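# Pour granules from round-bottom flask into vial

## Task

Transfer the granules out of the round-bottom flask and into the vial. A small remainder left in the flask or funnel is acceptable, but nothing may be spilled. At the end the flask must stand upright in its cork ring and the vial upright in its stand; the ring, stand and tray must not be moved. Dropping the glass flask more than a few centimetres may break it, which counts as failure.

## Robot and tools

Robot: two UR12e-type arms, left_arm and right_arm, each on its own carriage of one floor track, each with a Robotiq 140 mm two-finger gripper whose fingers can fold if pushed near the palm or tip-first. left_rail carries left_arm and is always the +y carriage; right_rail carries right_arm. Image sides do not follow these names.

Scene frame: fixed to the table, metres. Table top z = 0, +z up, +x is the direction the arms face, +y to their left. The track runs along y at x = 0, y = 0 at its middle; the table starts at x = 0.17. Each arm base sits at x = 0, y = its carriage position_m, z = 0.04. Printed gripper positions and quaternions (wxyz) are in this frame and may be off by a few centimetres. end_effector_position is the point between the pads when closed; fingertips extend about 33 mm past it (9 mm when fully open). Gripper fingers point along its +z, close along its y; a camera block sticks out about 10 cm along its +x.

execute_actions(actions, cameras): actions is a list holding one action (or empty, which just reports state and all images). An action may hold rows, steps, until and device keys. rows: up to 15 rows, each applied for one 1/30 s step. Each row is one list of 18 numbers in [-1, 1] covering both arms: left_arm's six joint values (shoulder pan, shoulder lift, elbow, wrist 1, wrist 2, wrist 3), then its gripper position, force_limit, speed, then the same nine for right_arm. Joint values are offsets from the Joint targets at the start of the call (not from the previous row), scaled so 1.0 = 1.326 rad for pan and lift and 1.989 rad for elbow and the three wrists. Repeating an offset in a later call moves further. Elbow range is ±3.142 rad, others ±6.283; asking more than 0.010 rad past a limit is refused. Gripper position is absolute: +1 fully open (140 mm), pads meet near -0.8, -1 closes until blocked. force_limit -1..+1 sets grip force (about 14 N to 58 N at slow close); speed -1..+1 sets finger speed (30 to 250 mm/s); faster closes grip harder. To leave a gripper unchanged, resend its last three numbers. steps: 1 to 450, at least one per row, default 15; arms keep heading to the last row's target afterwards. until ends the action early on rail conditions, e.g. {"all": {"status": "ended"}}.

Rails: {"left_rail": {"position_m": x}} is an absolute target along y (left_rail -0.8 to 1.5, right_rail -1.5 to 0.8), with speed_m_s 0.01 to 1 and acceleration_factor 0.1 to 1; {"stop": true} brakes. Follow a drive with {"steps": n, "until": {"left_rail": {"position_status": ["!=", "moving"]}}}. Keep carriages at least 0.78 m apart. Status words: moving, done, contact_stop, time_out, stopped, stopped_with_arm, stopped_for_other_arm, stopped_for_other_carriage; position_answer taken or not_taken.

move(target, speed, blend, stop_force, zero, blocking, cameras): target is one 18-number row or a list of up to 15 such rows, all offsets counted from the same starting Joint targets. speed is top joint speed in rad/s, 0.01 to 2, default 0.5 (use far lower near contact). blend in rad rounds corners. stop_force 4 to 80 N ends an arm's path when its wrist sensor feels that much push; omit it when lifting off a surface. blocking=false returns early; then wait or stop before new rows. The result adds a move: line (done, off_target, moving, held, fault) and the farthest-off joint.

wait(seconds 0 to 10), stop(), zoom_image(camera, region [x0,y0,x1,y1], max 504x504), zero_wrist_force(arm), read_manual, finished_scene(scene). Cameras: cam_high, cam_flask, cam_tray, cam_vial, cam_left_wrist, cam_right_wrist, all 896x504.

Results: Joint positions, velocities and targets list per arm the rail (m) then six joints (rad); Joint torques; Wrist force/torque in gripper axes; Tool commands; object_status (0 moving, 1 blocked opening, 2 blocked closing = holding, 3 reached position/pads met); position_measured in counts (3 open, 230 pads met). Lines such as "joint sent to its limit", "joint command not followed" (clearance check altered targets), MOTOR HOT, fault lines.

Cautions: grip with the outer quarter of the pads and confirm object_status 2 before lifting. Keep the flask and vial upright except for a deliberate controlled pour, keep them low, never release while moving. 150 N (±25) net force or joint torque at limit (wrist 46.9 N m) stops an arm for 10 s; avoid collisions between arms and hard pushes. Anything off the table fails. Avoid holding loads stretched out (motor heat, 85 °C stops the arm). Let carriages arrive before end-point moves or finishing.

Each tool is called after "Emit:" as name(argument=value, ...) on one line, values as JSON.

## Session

Scene 1 done. Scene 2.

Emit:
execute_actions(actions=[])

Scene clock: 0.00 s.
left_arm: end_effector_position=(+0.3563, +1.2545, +0.5790) position_measured=3 object_status=3 end_effector_quat_wxyz=(+0.000, +0.000, +1.000, +0.000) | right_arm: end_effector_position=(+0.3563, -1.1236, +0.5790) position_measured=3 object_status=3 end_effector_quat_wxyz=(+0.000, +0.000, +1.000, +0.000)
Joint positions: left_arm=[1.176 -0.28 -2.157 1.821 -1.235 -1.571 -0.281] | right_arm=[-1.202 -0.281 -2.157 1.821 -1.235 -1.571 -0.28]
Joint velocities: within noise
Joint torques (N m): no reading
Wrist force (N): no reading
Wrist torque (N m): no reading
Wrist force, peak (N): no reading
Joint targets: left_arm=[1.176 -0.281 -2.157 1.821 -1.235 -1.571 -0.280] | right_arm=[-1.202 -0.280 -2.157 1.821 -1.235 -1.571 -0.280]
Tool commands: left_gripper/position=+1.0 left_gripper/force_limit=+1.0 left_gripper/speed=+1.0 right_gripper/position=+1.0 right_gripper/force_limit=+1.0 right_gripper/speed=+1.0
left_rail: position_m=1.176 position_status=done
right_rail: position_m=-1.202 position_status=done

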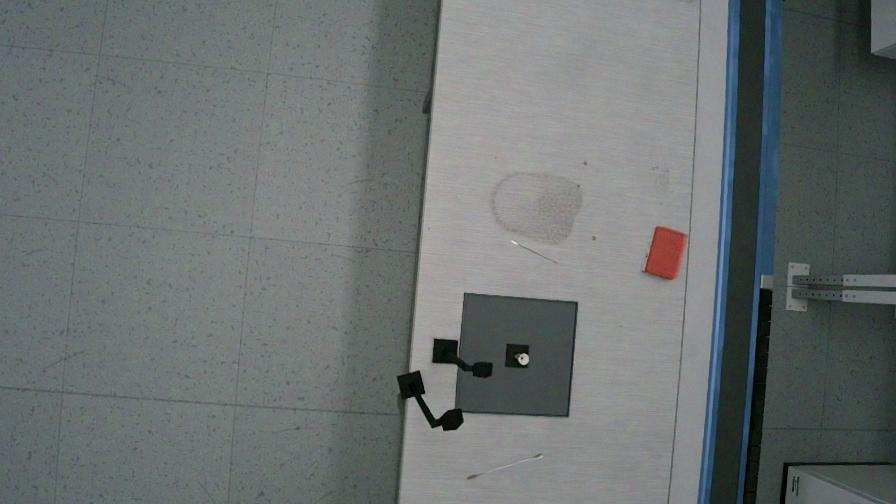

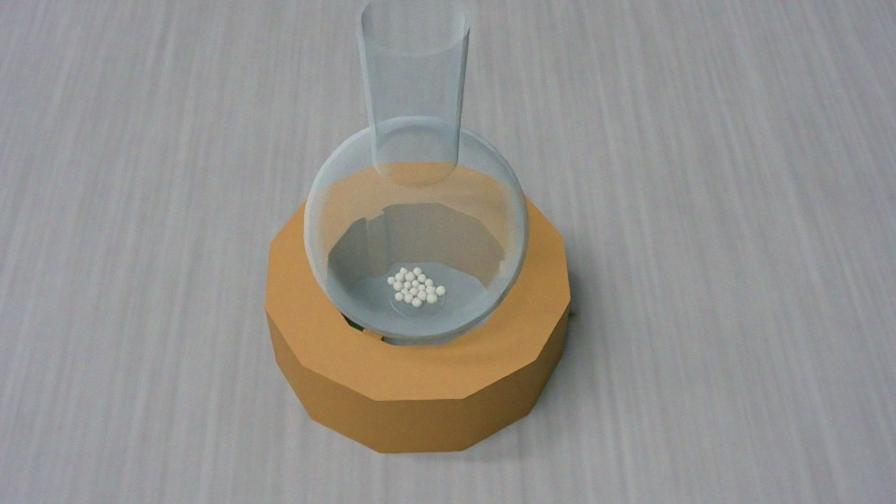

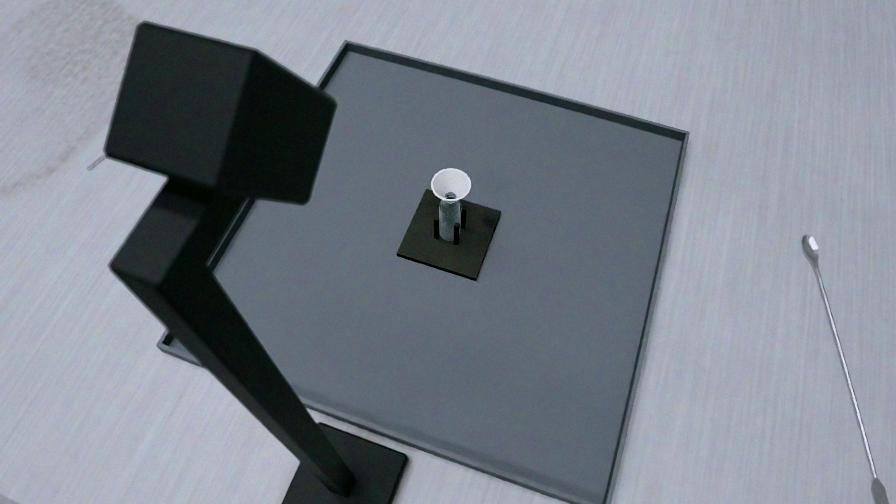

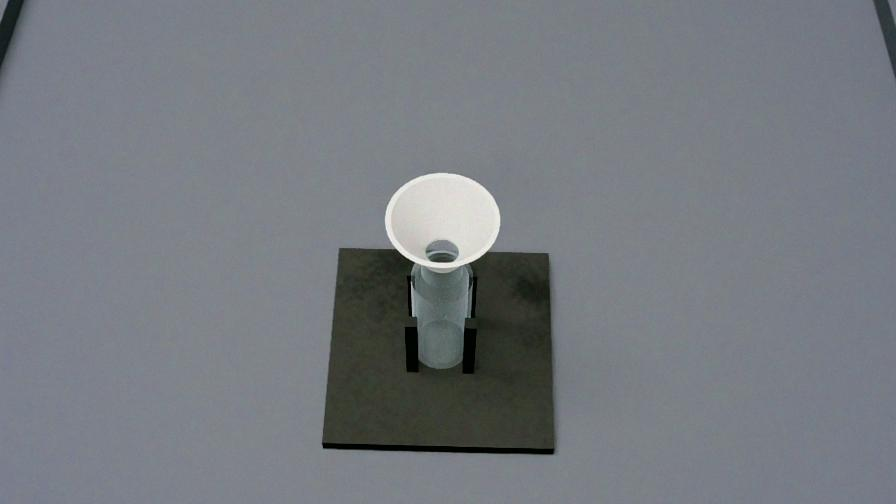

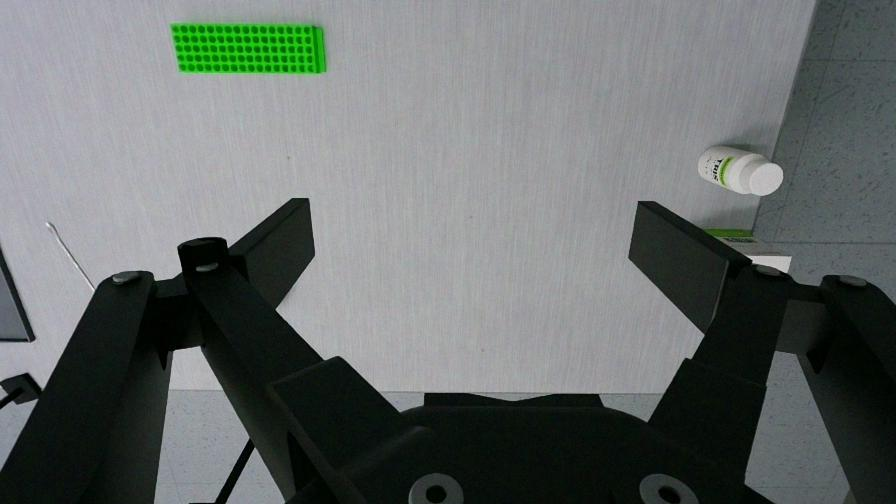

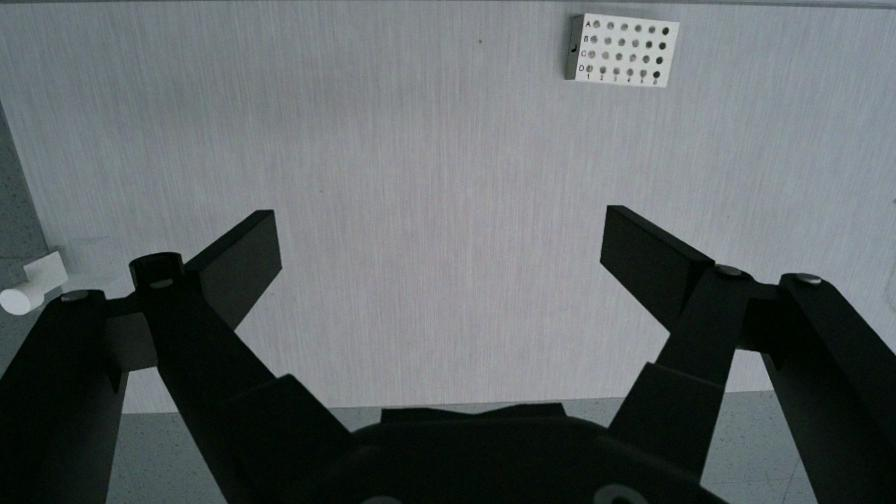

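Emit:
execute_actions(actions=[{"left_rail":{"position_m":0.65,"speed_m_s":0.4,"acceleration_factor":0.3},"right_rail":{"position_m":-1.5,"speed_m_s":0.3,"acceleration_factor":0.3},"steps":150,"until":{"all":{"status":"ended"}}}], cameras=["cam_left_wrist","cam_right_wrist","cam_high"])

Scene clock: 21.47 s.
left_arm: end_effector_position=(+0.3563, +0.7286, +0.5790) position_measured=3 object_status=3 end_effector_quat_wxyz=(+0.000, +0.000, +1.000, +0.000) | right_arm: end_effector_position=(+0.3563, -1.4214, +0.5790) position_measured=3 object_status=3 end_effector_quat_wxyz=(+0.000, +0.000, +1.000, +0.000)
Joint positions: left_arm=[0.65 -0.28 -2.157 1.821 -1.235 -1.571 -0.281] | right_arm=[-1.5 -0.28 -2.157 1.821 -1.235 -1.571 -0.281]
Joint torques (N m): left_arm=[0.57 4.7 -43.02 -3.81 0.26 0.58] | right_arm=[-1.77 6.5 -44.16 -3.64 0.25 0.24]
Wrist force (N): left_arm=[-0.3 -0.4 0.3] | right_arm=[0.3 0.0 -0.2]
Wrist torque (N m): left_arm=[-0.10 0.06 0.01] | right_arm=[-0.01 -0.07 -0.01]
Wrist force, peak (N): left_arm=[0.1 0.9 0.0] | right_arm=[-0.4 0.8 -0.3]
Joint targets: left_arm=[0.650 -0.281 -2.157 1.821 -1.235 -1.571 -0.280] | right_arm=[-1.500 -0.280 -2.157 1.821 -1.235 -1.571 -0.280]
Tool commands: left_gripper/position=+1.0 left_gripper/force_limit=+1.0 left_gripper/speed=+1.0 right_gripper/position=+1.0 right_gripper/force_limit=+1.0 right_gripper/speed=+1.0
left_rail: position_m=0.650 speed_m_s=0.40 position_status=done
right_rail: position_m=-1.500 speed_m_s=0.30 position_status=done
Images, in order: cam_high, cam_left_wrist, cam_right_wrist.

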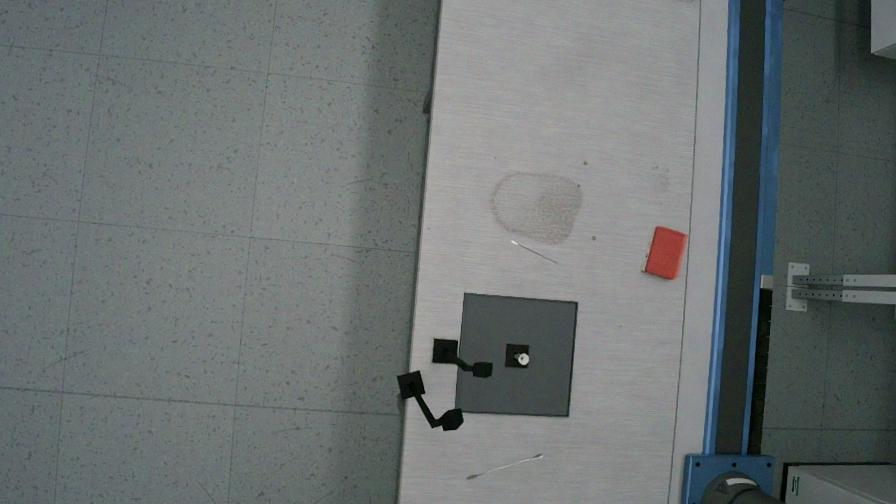

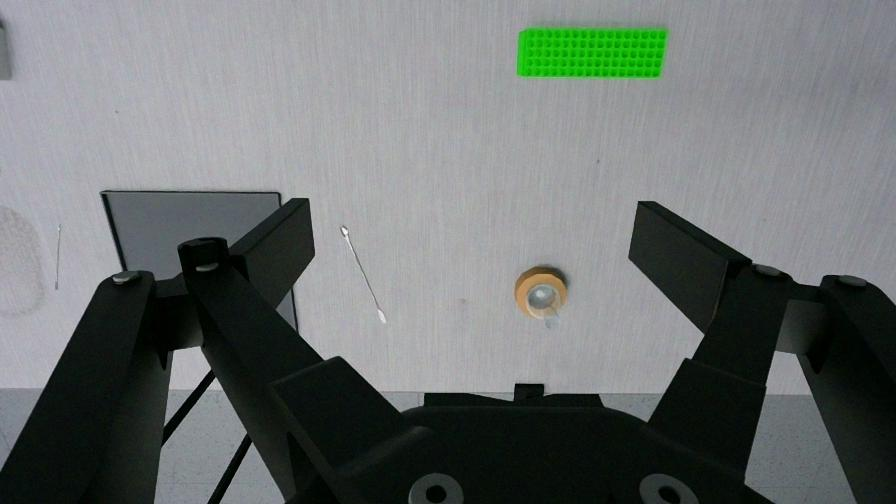

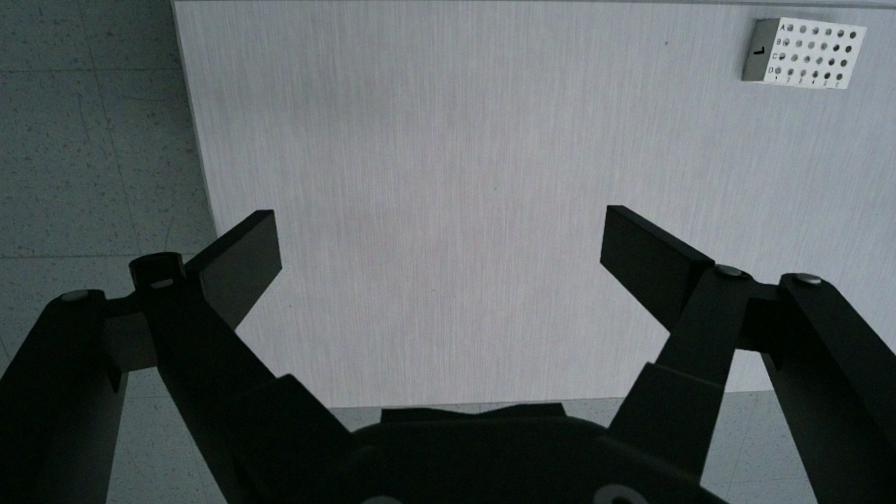

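Emit:
move(target=[0.3,0.08,0.18,0.16,0.7898,0.07,1,1,1,0,0,0,0,0,0,1,1,1], speed=0.6, cameras=[])

Emit:
move(target=[0.289,0.0818,0.1816,0.1604,0.7898,0.0708,1,1,1,0,0,0,0,0,0,1,1,1], speed=0.6, cameras=["cam_left_wrist","cam_high"])

Scene clock: 70.77 s.
left_arm: end_effector_position=(+0.3062, +1.2043, +0.6066) position_measured=3 object_status=3 end_effector_quat_wxyz=(-0.262, +0.183, +0.683, +0.657) | right_arm: end_effector_position=(+0.3563, -1.4214, +0.5790) position_measured=3 object_status=3 end_effector_quat_wxyz=(+0.000, +0.000, +1.000, +0.000)
Joint positions: left_arm=[0.65 0.117 -2.051 2.179 -0.917 -0.001 -0.141] | right_arm=[-1.5 -0.281 -2.157 1.821 -1.235 -1.571 -0.281]
Joint torques (N m): left_arm=[12.12 5.19 -36.24 -1.15 5.41 3.09] | right_arm=[2 10.7 -42.42 -2.76 0.56 0.19]
Wrist force (N): left_arm=[-0.7 0.6 0.3] | right_arm=[-0.2 0.0 -0.2]
Wrist torque (N m): left_arm=[0.31 0.15 -0.11] | right_arm=[0.00 0.05 0.00]
Wrist force, peak (N): left_arm=[-0.8 0.6 1.2] | right_arm=[0.0 -0.1 -0.7]
Joint targets: left_arm=[0.650 0.117 -2.051 2.179 -0.917 0.000 -0.141] | right_arm=[-1.500 -0.280 -2.157 1.821 -1.235 -1.571 -0.280]
left_rail: position_m=0.650 speed_m_s=0.40 position_status=done
right_rail: position_m=-1.500 speed_m_s=0.30 position_status=done
move: done

Scene clock: 74.20 s.
left_arm: end_effector_position=(+0.4346, +1.0863, +0.3503) position_measured=3 object_status=3 end_effector_quat_wxyz=(-0.175, +0.685, +0.175, +0.685) | right_arm: end_effector_position=(+0.3563, -1.4214, +0.5790) position_measured=3 object_status=3 end_effector_quat_wxyz=(+0.000, +0.000, +1.000, +0.000)
Joint positions: left_arm=[0.65 0.5 -1.942 2.54 -0.598 1.57 -0.001] | right_arm=[-1.5 -0.28 -2.157 1.821 -1.235 -1.571 -0.281]
Joint torques (N m): left_arm=[8.08 3.35 -28.98 -1.72 2.9 2.76] | right_arm=[-0.54 11.06 -42.56 -3.22 0.11 0.56]
Wrist force (N): left_arm=[-1.5 -0.2 0.7] | right_arm=[-0.1 0.1 0.0]
Wrist torque (N m): left_arm=[0.22 0.27 -0.12] | right_arm=[0.03 0.01 0.00]
Wrist force, peak (N): left_arm=[-2.8 0.2 -0.1] | right_arm=[0.3 0.1 -0.4]
Joint targets: left_arm=[0.650 0.500 -1.942 2.540 -0.598 1.570 0.000] | right_arm=[-1.500 -0.280 -2.157 1.821 -1.235 -1.571 -0.280]
left_rail: position_m=0.650 speed_m_s=0.40 position_status=done
right_rail: position_m=-1.500 speed_m_s=0.30 position_status=done
move: done
Images, in order: cam_high, cam_left_wrist.

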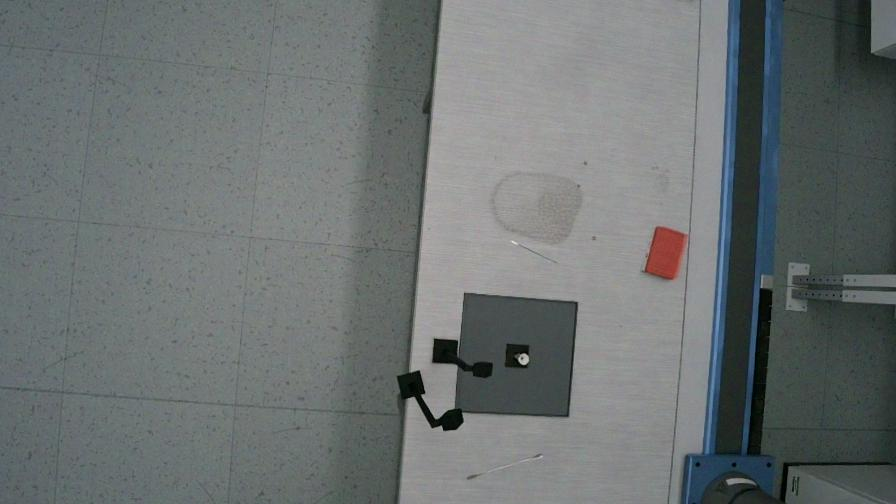

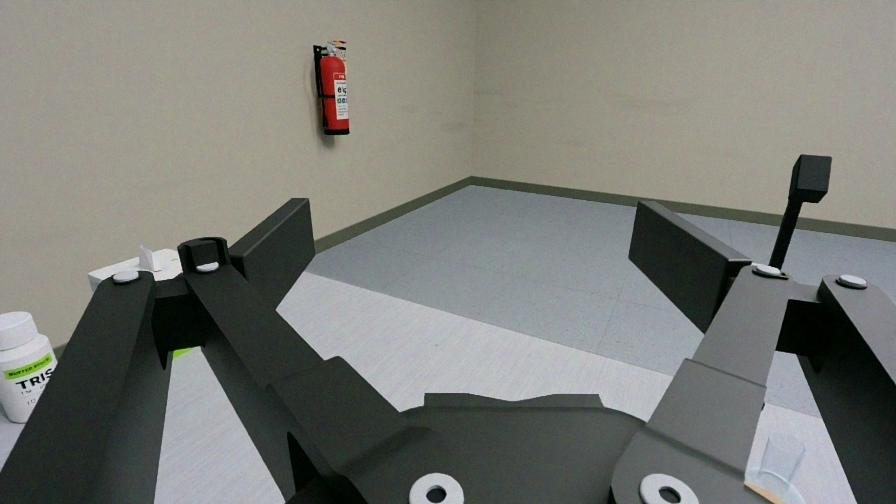

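Emit:
execute_actions(actions=[{"left_rail":{"position_m":0.341,"speed_m_s":0.2,"acceleration_factor":0.2},"steps":150,"until":{"all":{"status":"ended"}}}], cameras=["cam_left_wrist","cam_high"])

Scene clock: 81.50 s.
left_arm: end_effector_position=(+0.4346, +0.7773, +0.3501) position_measured=3 object_status=3 end_effector_quat_wxyz=(-0.175, +0.685, +0.175, +0.685) | right_arm: end_effector_position=(+0.3563, -1.4214, +0.5790) position_measured=3 object_status=3 end_effector_quat_wxyz=(+0.000, +0.000, +1.000, +0.000)
Joint positions: left_arm=[0.341 0.5 -1.942 2.54 -0.598 1.57 0] | right_arm=[-1.5 -0.281 -2.157 1.821 -1.235 -1.571 -0.281]
Joint torques (N m): left_arm=[10.26 0.96 -40.88 -4.11 2.6 2.96] | right_arm=[-0.77 12.02 -43.87 -3.54 0.12 0.44]
Wrist force (N): left_arm=[-1.3 -0.4 0.4] | right_arm=[0.0 0.1 -0.1]
Wrist torque (N m): left_arm=[0.17 0.23 -0.12] | right_arm=[0.02 -0.01 0.00]
Wrist force, peak (N): left_arm=[-2.1 -0.4 0.8] | right_arm=[0.4 0.1 -0.6]
Joint targets: left_arm=[0.341 0.500 -1.942 2.540 -0.598 1.570 0.000] | right_arm=[-1.500 -0.280 -2.157 1.821 -1.235 -1.571 -0.280]
Tool commands: left_gripper/position=+1.0 left_gripper/force_limit=+1.0 left_gripper/speed=+1.0 right_gripper/position=+1.0 right_gripper/force_limit=+1.0 right_gripper/speed=+1.0
left_rail: position_m=0.341 speed_m_s=0.20 position_status=done
right_rail: position_m=-1.500 speed_m_s=0.30 position_status=done
Images, in order: cam_high, cam_left_wrist.

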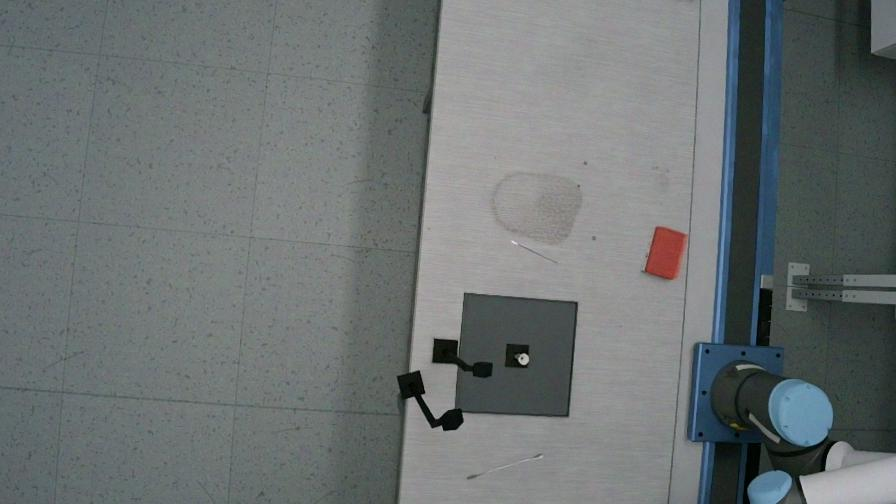

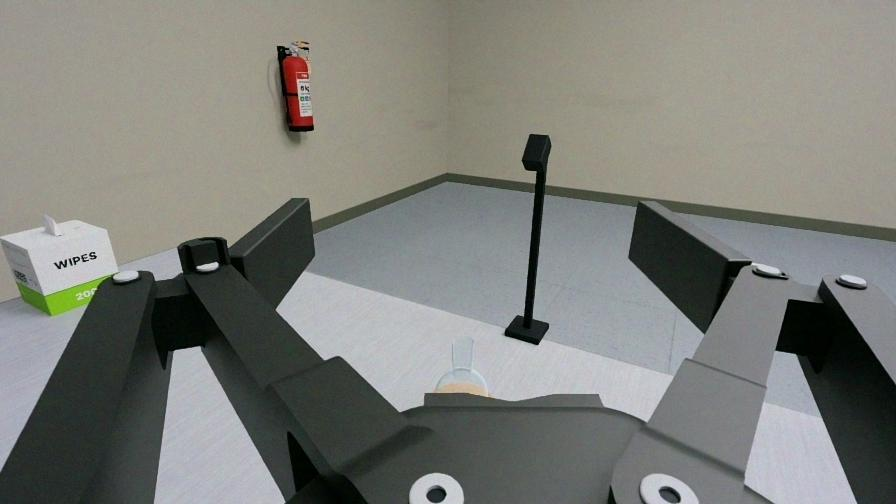

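Emit:
execute_actions(actions=[{"left_rail":{"position_m":0.3353,"speed_m_s":0.1,"acceleration_factor":0.2},"steps":60,"until":{"all":{"status":"ended"}}}], cameras=[])

Emit:
move(target=[0,0.3624,-0.0867,-0.1549,0,0,1,1,1,0,0,0,0,0,0,1,1,1], speed=0.25, cameras=["cam_left_wrist","cam_flask"])

Scene clock: 92.47 s.
left_arm: end_effector_position=(+0.4346, +0.7716, +0.3501) position_measured=3 object_status=3 end_effector_quat_wxyz=(-0.175, +0.685, +0.175, +0.685) | right_arm: end_effector_position=(+0.3563, -1.4214, +0.5790) position_measured=3 object_status=3 end_effector_quat_wxyz=(+0.000, +0.000, +1.000, +0.000)
Joint positions: left_arm=[0.335 0.5 -1.942 2.54 -0.598 1.57 0] | right_arm=[-1.5 -0.28 -2.157 1.821 -1.235 -1.571 -0.281]
Joint torques (N m): left_arm=[8.8 -3.05 -47.71 -4.13 2.13 2.82] | right_arm=[3.22 11.08 -43.58 -3.06 -0.23 0.96]
Wrist force (N): left_arm=[-1.5 0.1 0.6] | right_arm=[0.0 -0.2 -0.3]
Wrist torque (N m): left_arm=[0.28 0.28 -0.12] | right_arm=[-0.04 -0.01 0.00]
Wrist force, peak (N): left_arm=[-1.8 -0.3 0.8] | right_arm=[-0.3 -0.1 -0.6]
Joint targets: left_arm=[0.335 0.500 -1.942 2.540 -0.598 1.570 0.000] | right_arm=[-1.500 -0.280 -2.157 1.821 -1.235 -1.571 -0.280]
Tool commands: left_gripper/position=+1.0 left_gripper/force_limit=+1.0 left_gripper/speed=+1.0 right_gripper/position=+1.0 right_gripper/force_limit=+1.0 right_gripper/speed=+1.0
left_rail: position_m=0.335 speed_m_s=0.10 position_status=done
right_rail: position_m=-1.500 speed_m_s=0.30 position_status=done

Scene clock: 95.03 s.
left_arm: end_effector_position=(+0.5830, +0.8527, +0.2603) position_measured=3 object_status=3 end_effector_quat_wxyz=(-0.175, +0.685, +0.175, +0.685) | right_arm: end_effector_position=(+0.3563, -1.4214, +0.5790) position_measured=3 object_status=3 end_effector_quat_wxyz=(+0.000, +0.000, +1.000, +0.000)
Joint positions: left_arm=[0.335 0.5 -1.462 2.368 -0.906 1.57 0] | right_arm=[-1.5 -0.281 -2.157 1.821 -1.235 -1.571 -0.28]
Joint torques (N m): left_arm=[7.7 -28.5 -41.25 -4.59 1.82 2.58] | right_arm=[0.99 14.84 -42.95 -3.49 0.12 0.72]
Wrist force (N): left_arm=[-1.2 -0.6 0.5] | right_arm=[0.2 0.1 -0.2]
Wrist torque (N m): left_arm=[0.15 0.20 -0.08] | right_arm=[0.00 -0.06 0.00]
Wrist force, peak (N): left_arm=[-2.2 0.0 1.3] | right_arm=[-0.5 0.1 0.3]
Joint targets: left_arm=[0.335 0.500 -1.462 2.368 -0.906 1.570 0.000] | right_arm=[-1.500 -0.280 -2.157 1.821 -1.235 -1.571 -0.280]
left_rail: position_m=0.335 speed_m_s=0.10 position_status=done
right_rail: position_m=-1.500 speed_m_s=0.30 position_status=done
move: done
Images, in order: cam_flask, cam_left_wrist.

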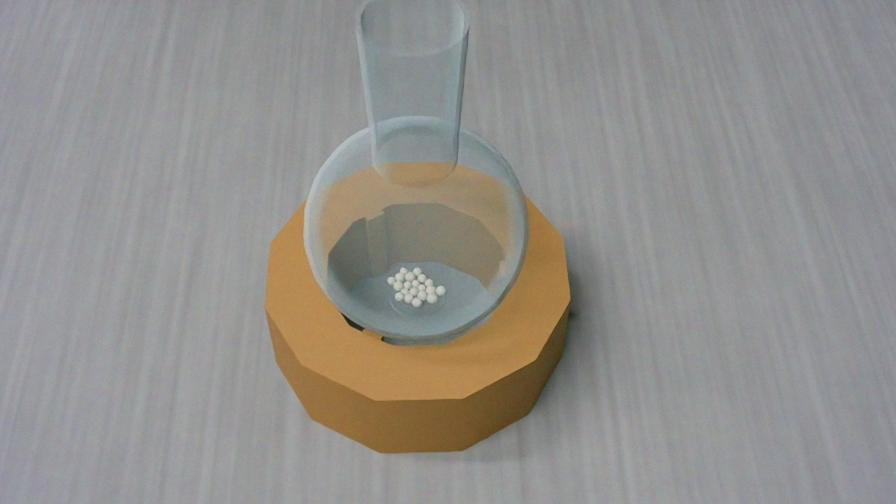

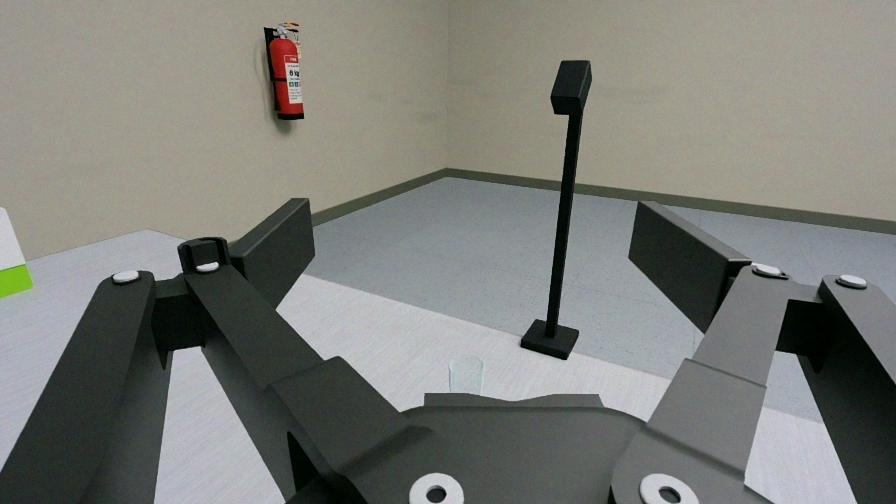

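Emit:
move(target=[0,0.1853,-0.0242,-0.0993,0,0,1,1,1,0,0,0,0,0,0,1,1,1], speed=0.15, cameras=["cam_left_wrist","cam_flask"])

Scene clock: 108.47 s.
left_arm: end_effector_position=(+0.6278, +0.8772, +0.1654) position_measured=3 object_status=3 end_effector_quat_wxyz=(-0.175, +0.685, +0.175, +0.685) | right_arm: end_effector_position=(+0.3563, -1.4214, +0.5790) position_measured=3 object_status=3 end_effector_quat_wxyz=(+0.000, +0.000, +1.000, +0.000)
Joint positions: left_arm=[0.335 0.5 -1.217 2.32 -1.103 1.57 0] | right_arm=[-1.5 -0.28 -2.157 1.821 -1.235 -1.571 -0.281]
Joint torques (N m): left_arm=[7.63 -47.17 -33.43 -4.97 1.61 2.6] | right_arm=[-0.55 10.8 -43.52 -3.25 0.16 0.43]
Wrist force (N): left_arm=[-1.5 -1.2 0.6] | right_arm=[0.1 -0.3 -0.2]
Wrist torque (N m): left_arm=[-0.03 0.26 -0.12] | right_arm=[-0.06 -0.02 0.00]
Wrist force, peak (N): left_arm=[-2.3 -0.7 0.6] | right_arm=[0.3 -0.3 -0.6]
Joint targets: left_arm=[0.335 0.500 -1.216 2.319 -1.103 1.570 0.000] | right_arm=[-1.500 -0.280 -2.157 1.821 -1.235 -1.571 -0.280]
left_rail: position_m=0.335 speed_m_s=0.10 position_status=done
right_rail: position_m=-1.500 speed_m_s=0.30 position_status=done
move: done
Images, in order: cam_flask, cam_left_wrist.

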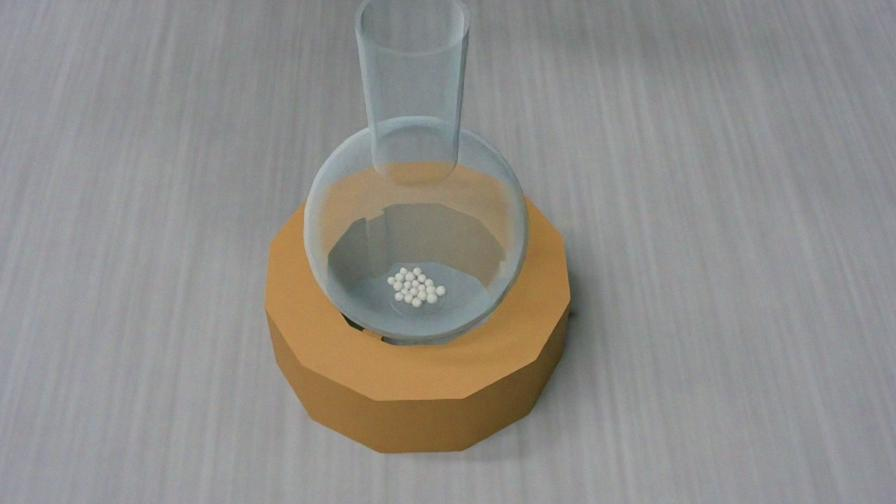

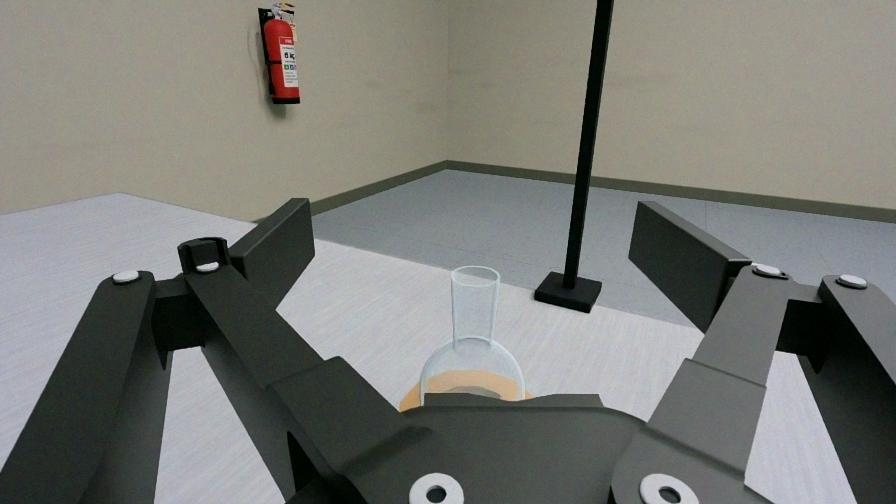

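Emit:
execute_actions(actions=[{"left_rail":{"position_m":0.3335,"speed_m_s":0.05,"acceleration_factor":0.2},"steps":45,"until":{"all":{"status":"ended"}}}], cameras=[])

Emit:
move(target=[0,0.0884,0.0040,-0.0629,0,0,1,1,1,0,0,0,0,0,0,1,1,1], speed=0.06, cameras=["cam_left_wrist","cam_flask"])

Scene clock: 115.13 s.
left_arm: end_effector_position=(+0.6279, +0.8754, +0.1652) position_measured=3 object_status=3 end_effector_quat_wxyz=(-0.175, +0.685, +0.175, +0.685) | right_arm: end_effector_position=(+0.3563, -1.4214, +0.5790) position_measured=3 object_status=3 end_effector_quat_wxyz=(+0.000, +0.000, +1.000, +0.000)
Joint positions: left_arm=[0.333 0.5 -1.216 2.319 -1.103 1.57 0] | right_arm=[-1.5 -0.28 -2.157 1.821 -1.235 -1.571 -0.281]
Joint torques (N m): left_arm=[4.38 -44.02 -25.95 -3.87 1.16 2.69] | right_arm=[-0.26 12.71 -43.91 -3.13 0.03 0.35]
Wrist force (N): left_arm=[-1.6 0.2 0.5] | right_arm=[0.1 -0.2 -0.6]
Wrist torque (N m): left_arm=[0.29 0.28 -0.13] | right_arm=[-0.05 -0.03 0.00]
Wrist force, peak (N): left_arm=[-2.1 -0.5 0.7] | right_arm=[0.1 -0.2 -0.6]
Joint targets: left_arm=[0.334 0.500 -1.216 2.319 -1.103 1.570 0.000] | right_arm=[-1.500 -0.280 -2.157 1.821 -1.235 -1.571 -0.280]
Tool commands: left_gripper/position=+1.0 left_gripper/force_limit=+1.0 left_gripper/speed=+1.0 right_gripper/position=+1.0 right_gripper/force_limit=+1.0 right_gripper/speed=+1.0
left_rail: position_m=0.333 position_m_goal=0.334 speed_m_s=0.05 position_status=done
right_rail: position_m=-1.500 speed_m_s=0.30 position_status=done

Scene clock: 117.63 s.
left_arm: end_effector_position=(+0.6279, +0.8754, +0.1084) position_measured=3 object_status=3 end_effector_quat_wxyz=(-0.175, +0.685, +0.175, +0.685) | right_arm: end_effector_position=(+0.3563, -1.4214, +0.5790) position_measured=3 object_status=3 end_effector_quat_wxyz=(+0.000, +0.000, +1.000, +0.000)
Joint positions: left_arm=[0.333 0.5 -1.099 2.327 -1.228 1.57 0] | right_arm=[-1.5 -0.281 -2.157 1.821 -1.235 -1.571 -0.28]
Joint torques (N m): left_arm=[4.36 -47.73 -7.15 -5.17 1.09 2.43] | right_arm=[1.07 13.38 -43.21 -3.3 0.08 0.51]
Wrist force (N): left_arm=[-1.6 -0.6 0.7] | right_arm=[-0.1 0.1 -0.3]
Wrist torque (N m): left_arm=[0.10 0.27 -0.08] | right_arm=[0.02 0.02 0.00]
Wrist force, peak (N): left_arm=[-2.2 -0.5 0.6] | right_arm=[-0.3 0.6 -0.4]
Joint targets: left_arm=[0.334 0.500 -1.099 2.327 -1.228 1.570 0.000] | right_arm=[-1.500 -0.280 -2.157 1.821 -1.235 -1.571 -0.280]
left_rail: position_m=0.333 position_m_goal=0.334 speed_m_s=0.05 position_status=done
right_rail: position_m=-1.500 speed_m_s=0.30 position_status=done
move: done
Images, in order: cam_flask, cam_left_wrist.

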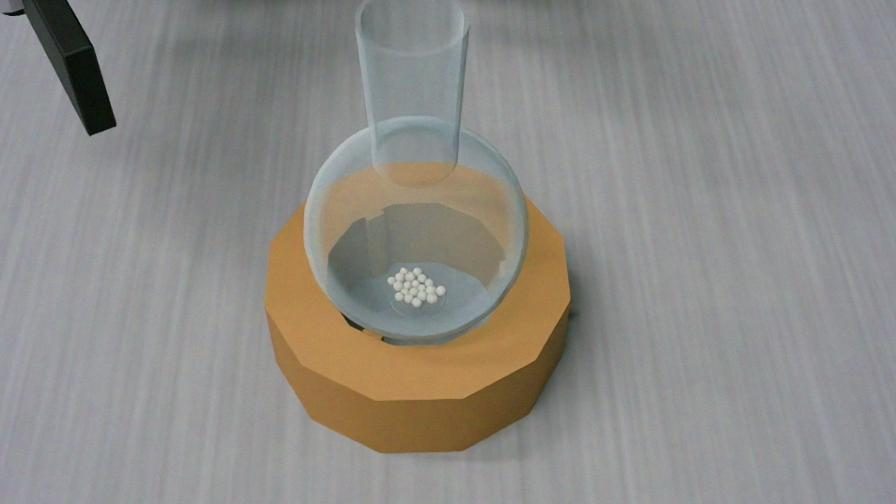

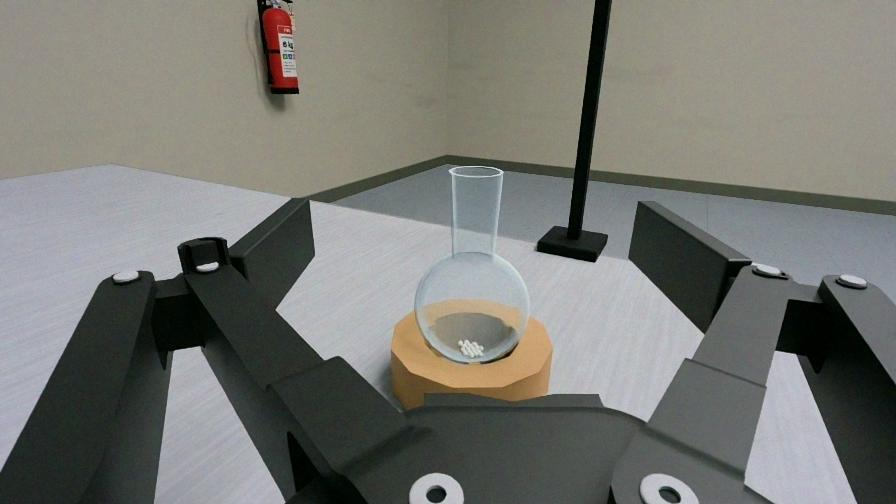

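Emit:
execute_actions(actions=[{"rows":[[0,0,0,0,0,0,-1,-0.05,-1,0,0,0,0,0,0,1,1,1]],"steps":160}], cameras=["cam_left_wrist","cam_flask"])

Scene clock: 127.37 s.
left_arm: end_effector_position=(+0.6279, +0.8754, +0.1082) position_measured=231 object_status=3 end_effector_quat_wxyz=(-0.175, +0.685, +0.175, +0.685) | right_arm: end_effector_position=(+0.3563, -1.4214, +0.5790) position_measured=3 object_status=3 end_effector_quat_wxyz=(+0.000, +0.000, +1.000, +0.000)
Joint positions: left_arm=[0.334 0.5 -1.099 2.327 -1.228 1.57 0] | right_arm=[-1.5 -0.28 -2.157 1.821 -1.235 -1.571 -0.281]
Joint torques (N m): left_arm=[3.44 -48.94 -26.23 -2.28 -0.06 2.17] | right_arm=[0.98 11.71 -43.74 -3.43 0.17 0.83]
Wrist force (N): left_arm=[-1.5 -0.3 0.4] | right_arm=[0.2 0.0 -0.2]
Wrist torque (N m): left_arm=[0.17 0.19 -0.08] | right_arm=[0.01 -0.05 0.00]
Wrist force, peak (N): left_arm=[-2.0 -0.6 1.0] | right_arm=[0.2 -0.1 -0.6]
Joint targets: left_arm=[0.334 0.500 -1.099 2.327 -1.228 1.570 0.000] | right_arm=[-1.500 -0.280 -2.157 1.821 -1.235 -1.571 -0.280]
left_rail: position_m=0.334 speed_m_s=0.05 position_status=done
right_rail: position_m=-1.500 speed_m_s=0.30 position_status=done
Images, in order: cam_flask, cam_left_wrist.

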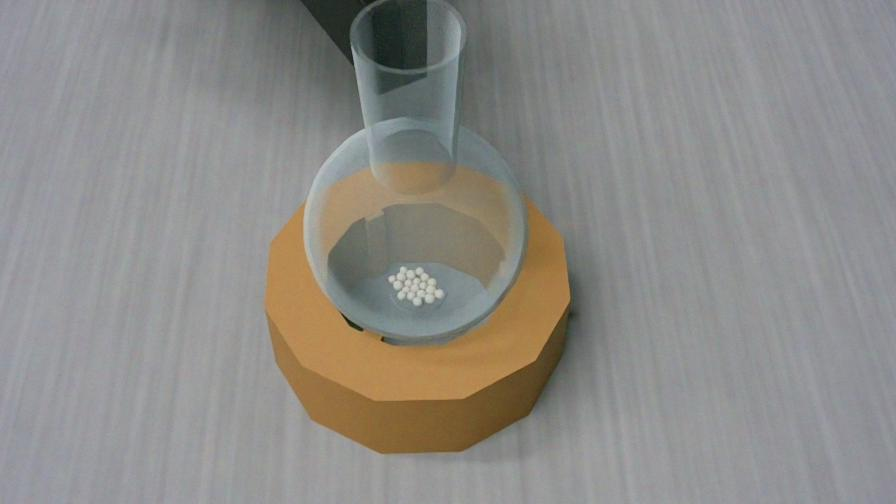

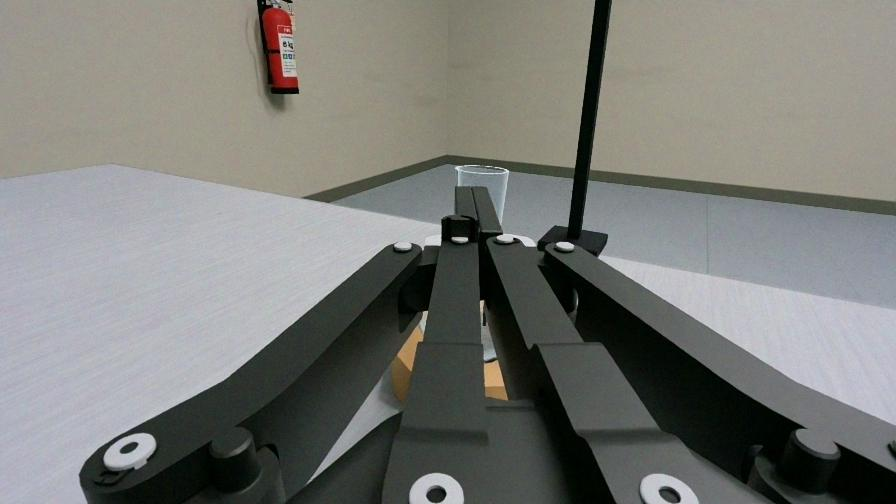

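Emit:
execute_actions(actions=[{"rows":[[0,0,0,0,0,0,1,-0.05,-0.9,0,0,0,0,0,0,1,1,1]],"steps":120}], cameras=["cam_left_wrist","cam_flask"])

Emit:
execute_actions(actions=[{"left_rail":{"position_m":0.3295,"speed_m_s":0.03,"acceleration_factor":0.2},"steps":60,"until":{"all":{"status":"ended"}}}], cameras=[])

Emit:
move(target=[0,0.01324,-0.02141,0.01258,0,0,1,-0.05,-0.9,0,0,0,0,0,0,1,1,1], speed=0.03, cameras=["cam_left_wrist","cam_flask"])

Scene clock: 149.40 s.
left_arm: end_effector_position=(+0.6279, +0.8754, +0.1082) position_measured=3 object_status=3 end_effector_quat_wxyz=(-0.175, +0.685, +0.175, +0.685) | right_arm: end_effector_position=(+0.3563, -1.4214, +0.5790) position_measured=3 object_status=3 end_effector_quat_wxyz=(+0.000, +0.000, +1.000, +0.000)
Joint positions: left_arm=[0.334 0.5 -1.099 2.327 -1.228 1.57 0] | right_arm=[-1.5 -0.281 -2.157 1.821 -1.235 -1.571 -0.281]
Joint torques (N m): left_arm=[0.77 -51.83 -23.66 -2.19 -0.28 1.99] | right_arm=[1.02 11.66 -44.3 -3.17 -0.52 0.62]
Wrist force (N): left_arm=[-1.5 -0.5 0.7] | right_arm=[0.2 -0.3 0.4]
Wrist torque (N m): left_arm=[0.13 0.24 -0.08] | right_arm=[-0.06 -0.05 0.00]
Wrist force, peak (N): left_arm=[-2.2 -0.6 0.5] | right_arm=[0.3 0.0 -0.7]
Joint targets: left_arm=[0.334 0.500 -1.099 2.327 -1.228 1.570 0.000] | right_arm=[-1.500 -0.280 -2.157 1.821 -1.235 -1.571 -0.280]
left_rail: position_m=0.334 speed_m_s=0.05 position_status=done
right_rail: position_m=-1.500 speed_m_s=0.30 position_status=done
Images, in order: cam_flask, cam_left_wrist.

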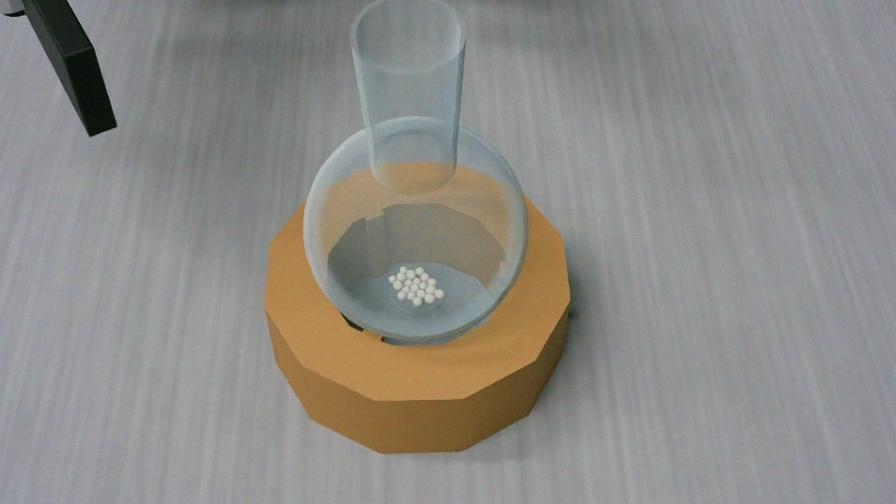

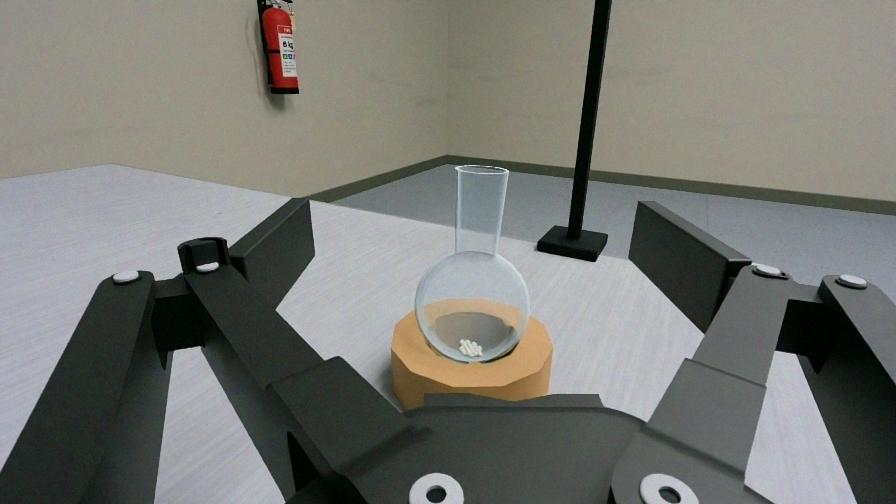

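Scene clock: 149.93 s.
left_arm: end_effector_position=(+0.6279, +0.8715, +0.1082) position_measured=3 object_status=3 end_effector_quat_wxyz=(-0.175, +0.685, +0.175, +0.685) | right_arm: end_effector_position=(+0.3563, -1.4214, +0.5790) position_measured=3 object_status=3 end_effector_quat_wxyz=(+0.000, +0.000, +1.000, +0.000)
Joint positions: left_arm=[0.33 0.5 -1.099 2.327 -1.228 1.57 0] | right_arm=[-1.5 -0.28 -2.157 1.821 -1.235 -1.571 -0.281]
Joint torques (N m): left_arm=[0.4 -50.89 -23.7 -2.15 -0.74 1.94] | right_arm=[-3.15 12.71 -44.69 -3.12 0.52 0.43]
Wrist force (N): left_arm=[-1.9 -0.7 0.1] | right_arm=[-0.3 0.0 -0.2]
Wrist torque (N m): left_arm=[0.10 0.33 -0.08] | right_arm=[0.00 0.06 0.00]
Wrist force, peak (N): left_arm=[-1.7 -1.1 0.8] | right_arm=[0.4 0.0 -0.3]
Joint targets: left_arm=[0.330 0.500 -1.099 2.327 -1.228 1.570 0.000] | right_arm=[-1.500 -0.280 -2.157 1.821 -1.235 -1.571 -0.280]
Tool commands: left_gripper/position=+1.0 left_gripper/force_limit=-0.05 left_gripper/speed=-0.9 right_gripper/position=+1.0 right_gripper/force_limit=+1.0 right_gripper/speed=+1.0
left_rail: position_m=0.330 speed_m_s=0.03 position_status=done
right_rail: position_m=-1.500 speed_m_s=0.30 position_status=done

Scene clock: 151.70 s.
left_arm: end_effector_position=(+0.6479, +0.8824, +0.1082) position_measured=3 object_status=3 end_effector_quat_wxyz=(-0.175, +0.685, +0.175, +0.685) | right_arm: end_effector_position=(+0.3563, -1.4214, +0.5790) position_measured=3 object_status=3 end_effector_quat_wxyz=(+0.000, +0.000, +1.000, +0.000)
Joint positions: left_arm=[0.329 0.5 -1.082 2.285 -1.204 1.57 0] | right_arm=[-1.5 -0.281 -2.157 1.821 -1.235 -1.571 -0.281]
Joint torques (N m): left_arm=[-0.07 -48.6 -28.39 -1.47 -0.78 1.9] | right_arm=[-1.19 13.99 -44.29 -3.44 -0.14 0.66]
Wrist force (N): left_arm=[-1.6 -0.5 0.5] | right_arm=[0.0 -0.1 -0.1]
Wrist torque (N m): left_arm=[0.12 0.30 -0.09] | right_arm=[-0.03 -0.01 0.00]
Wrist force, peak (N): left_arm=[-2.0 -0.7 0.8] | right_arm=[-0.2 0.0 -0.5]
Joint targets: left_arm=[0.330 0.500 -1.081 2.285 -1.203 1.570 0.000] | right_arm=[-1.500 -0.280 -2.157 1.821 -1.235 -1.571 -0.280]
left_rail: position_m=0.329 position_m_goal=0.330 speed_m_s=0.03 position_status=done
right_rail: position_m=-1.500 speed_m_s=0.30 position_status=done
move: done
Images, in order: cam_flask, cam_left_wrist.

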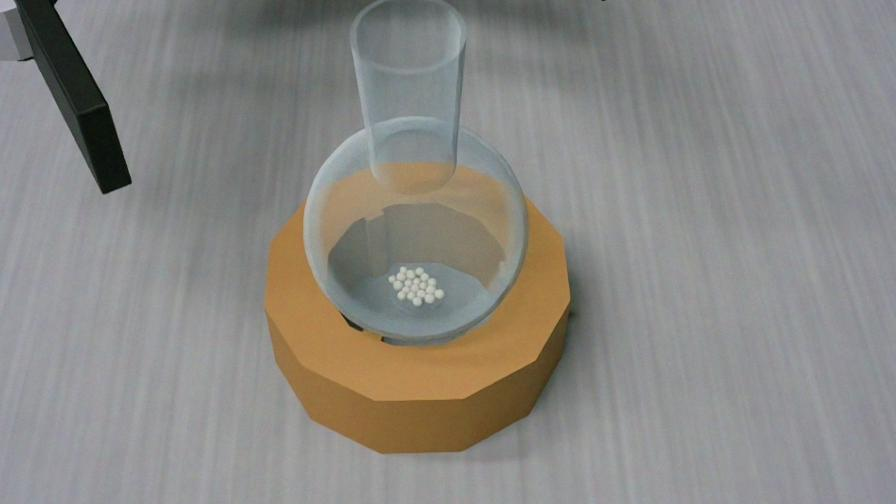

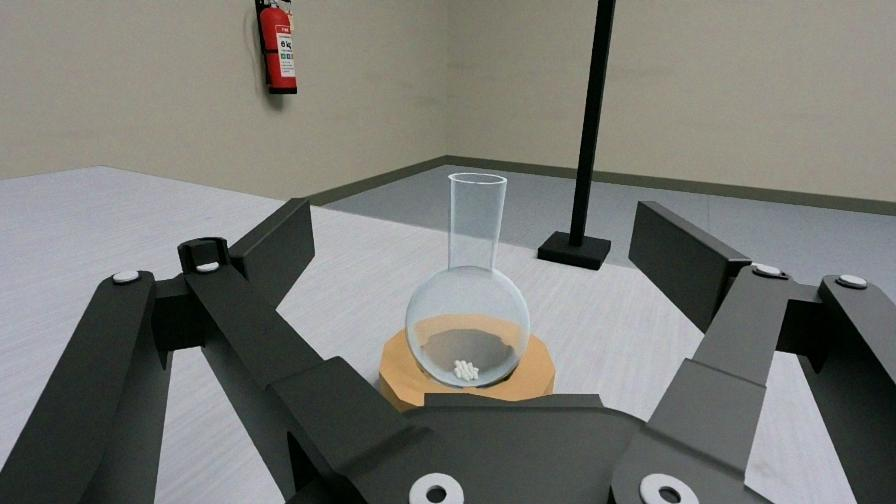

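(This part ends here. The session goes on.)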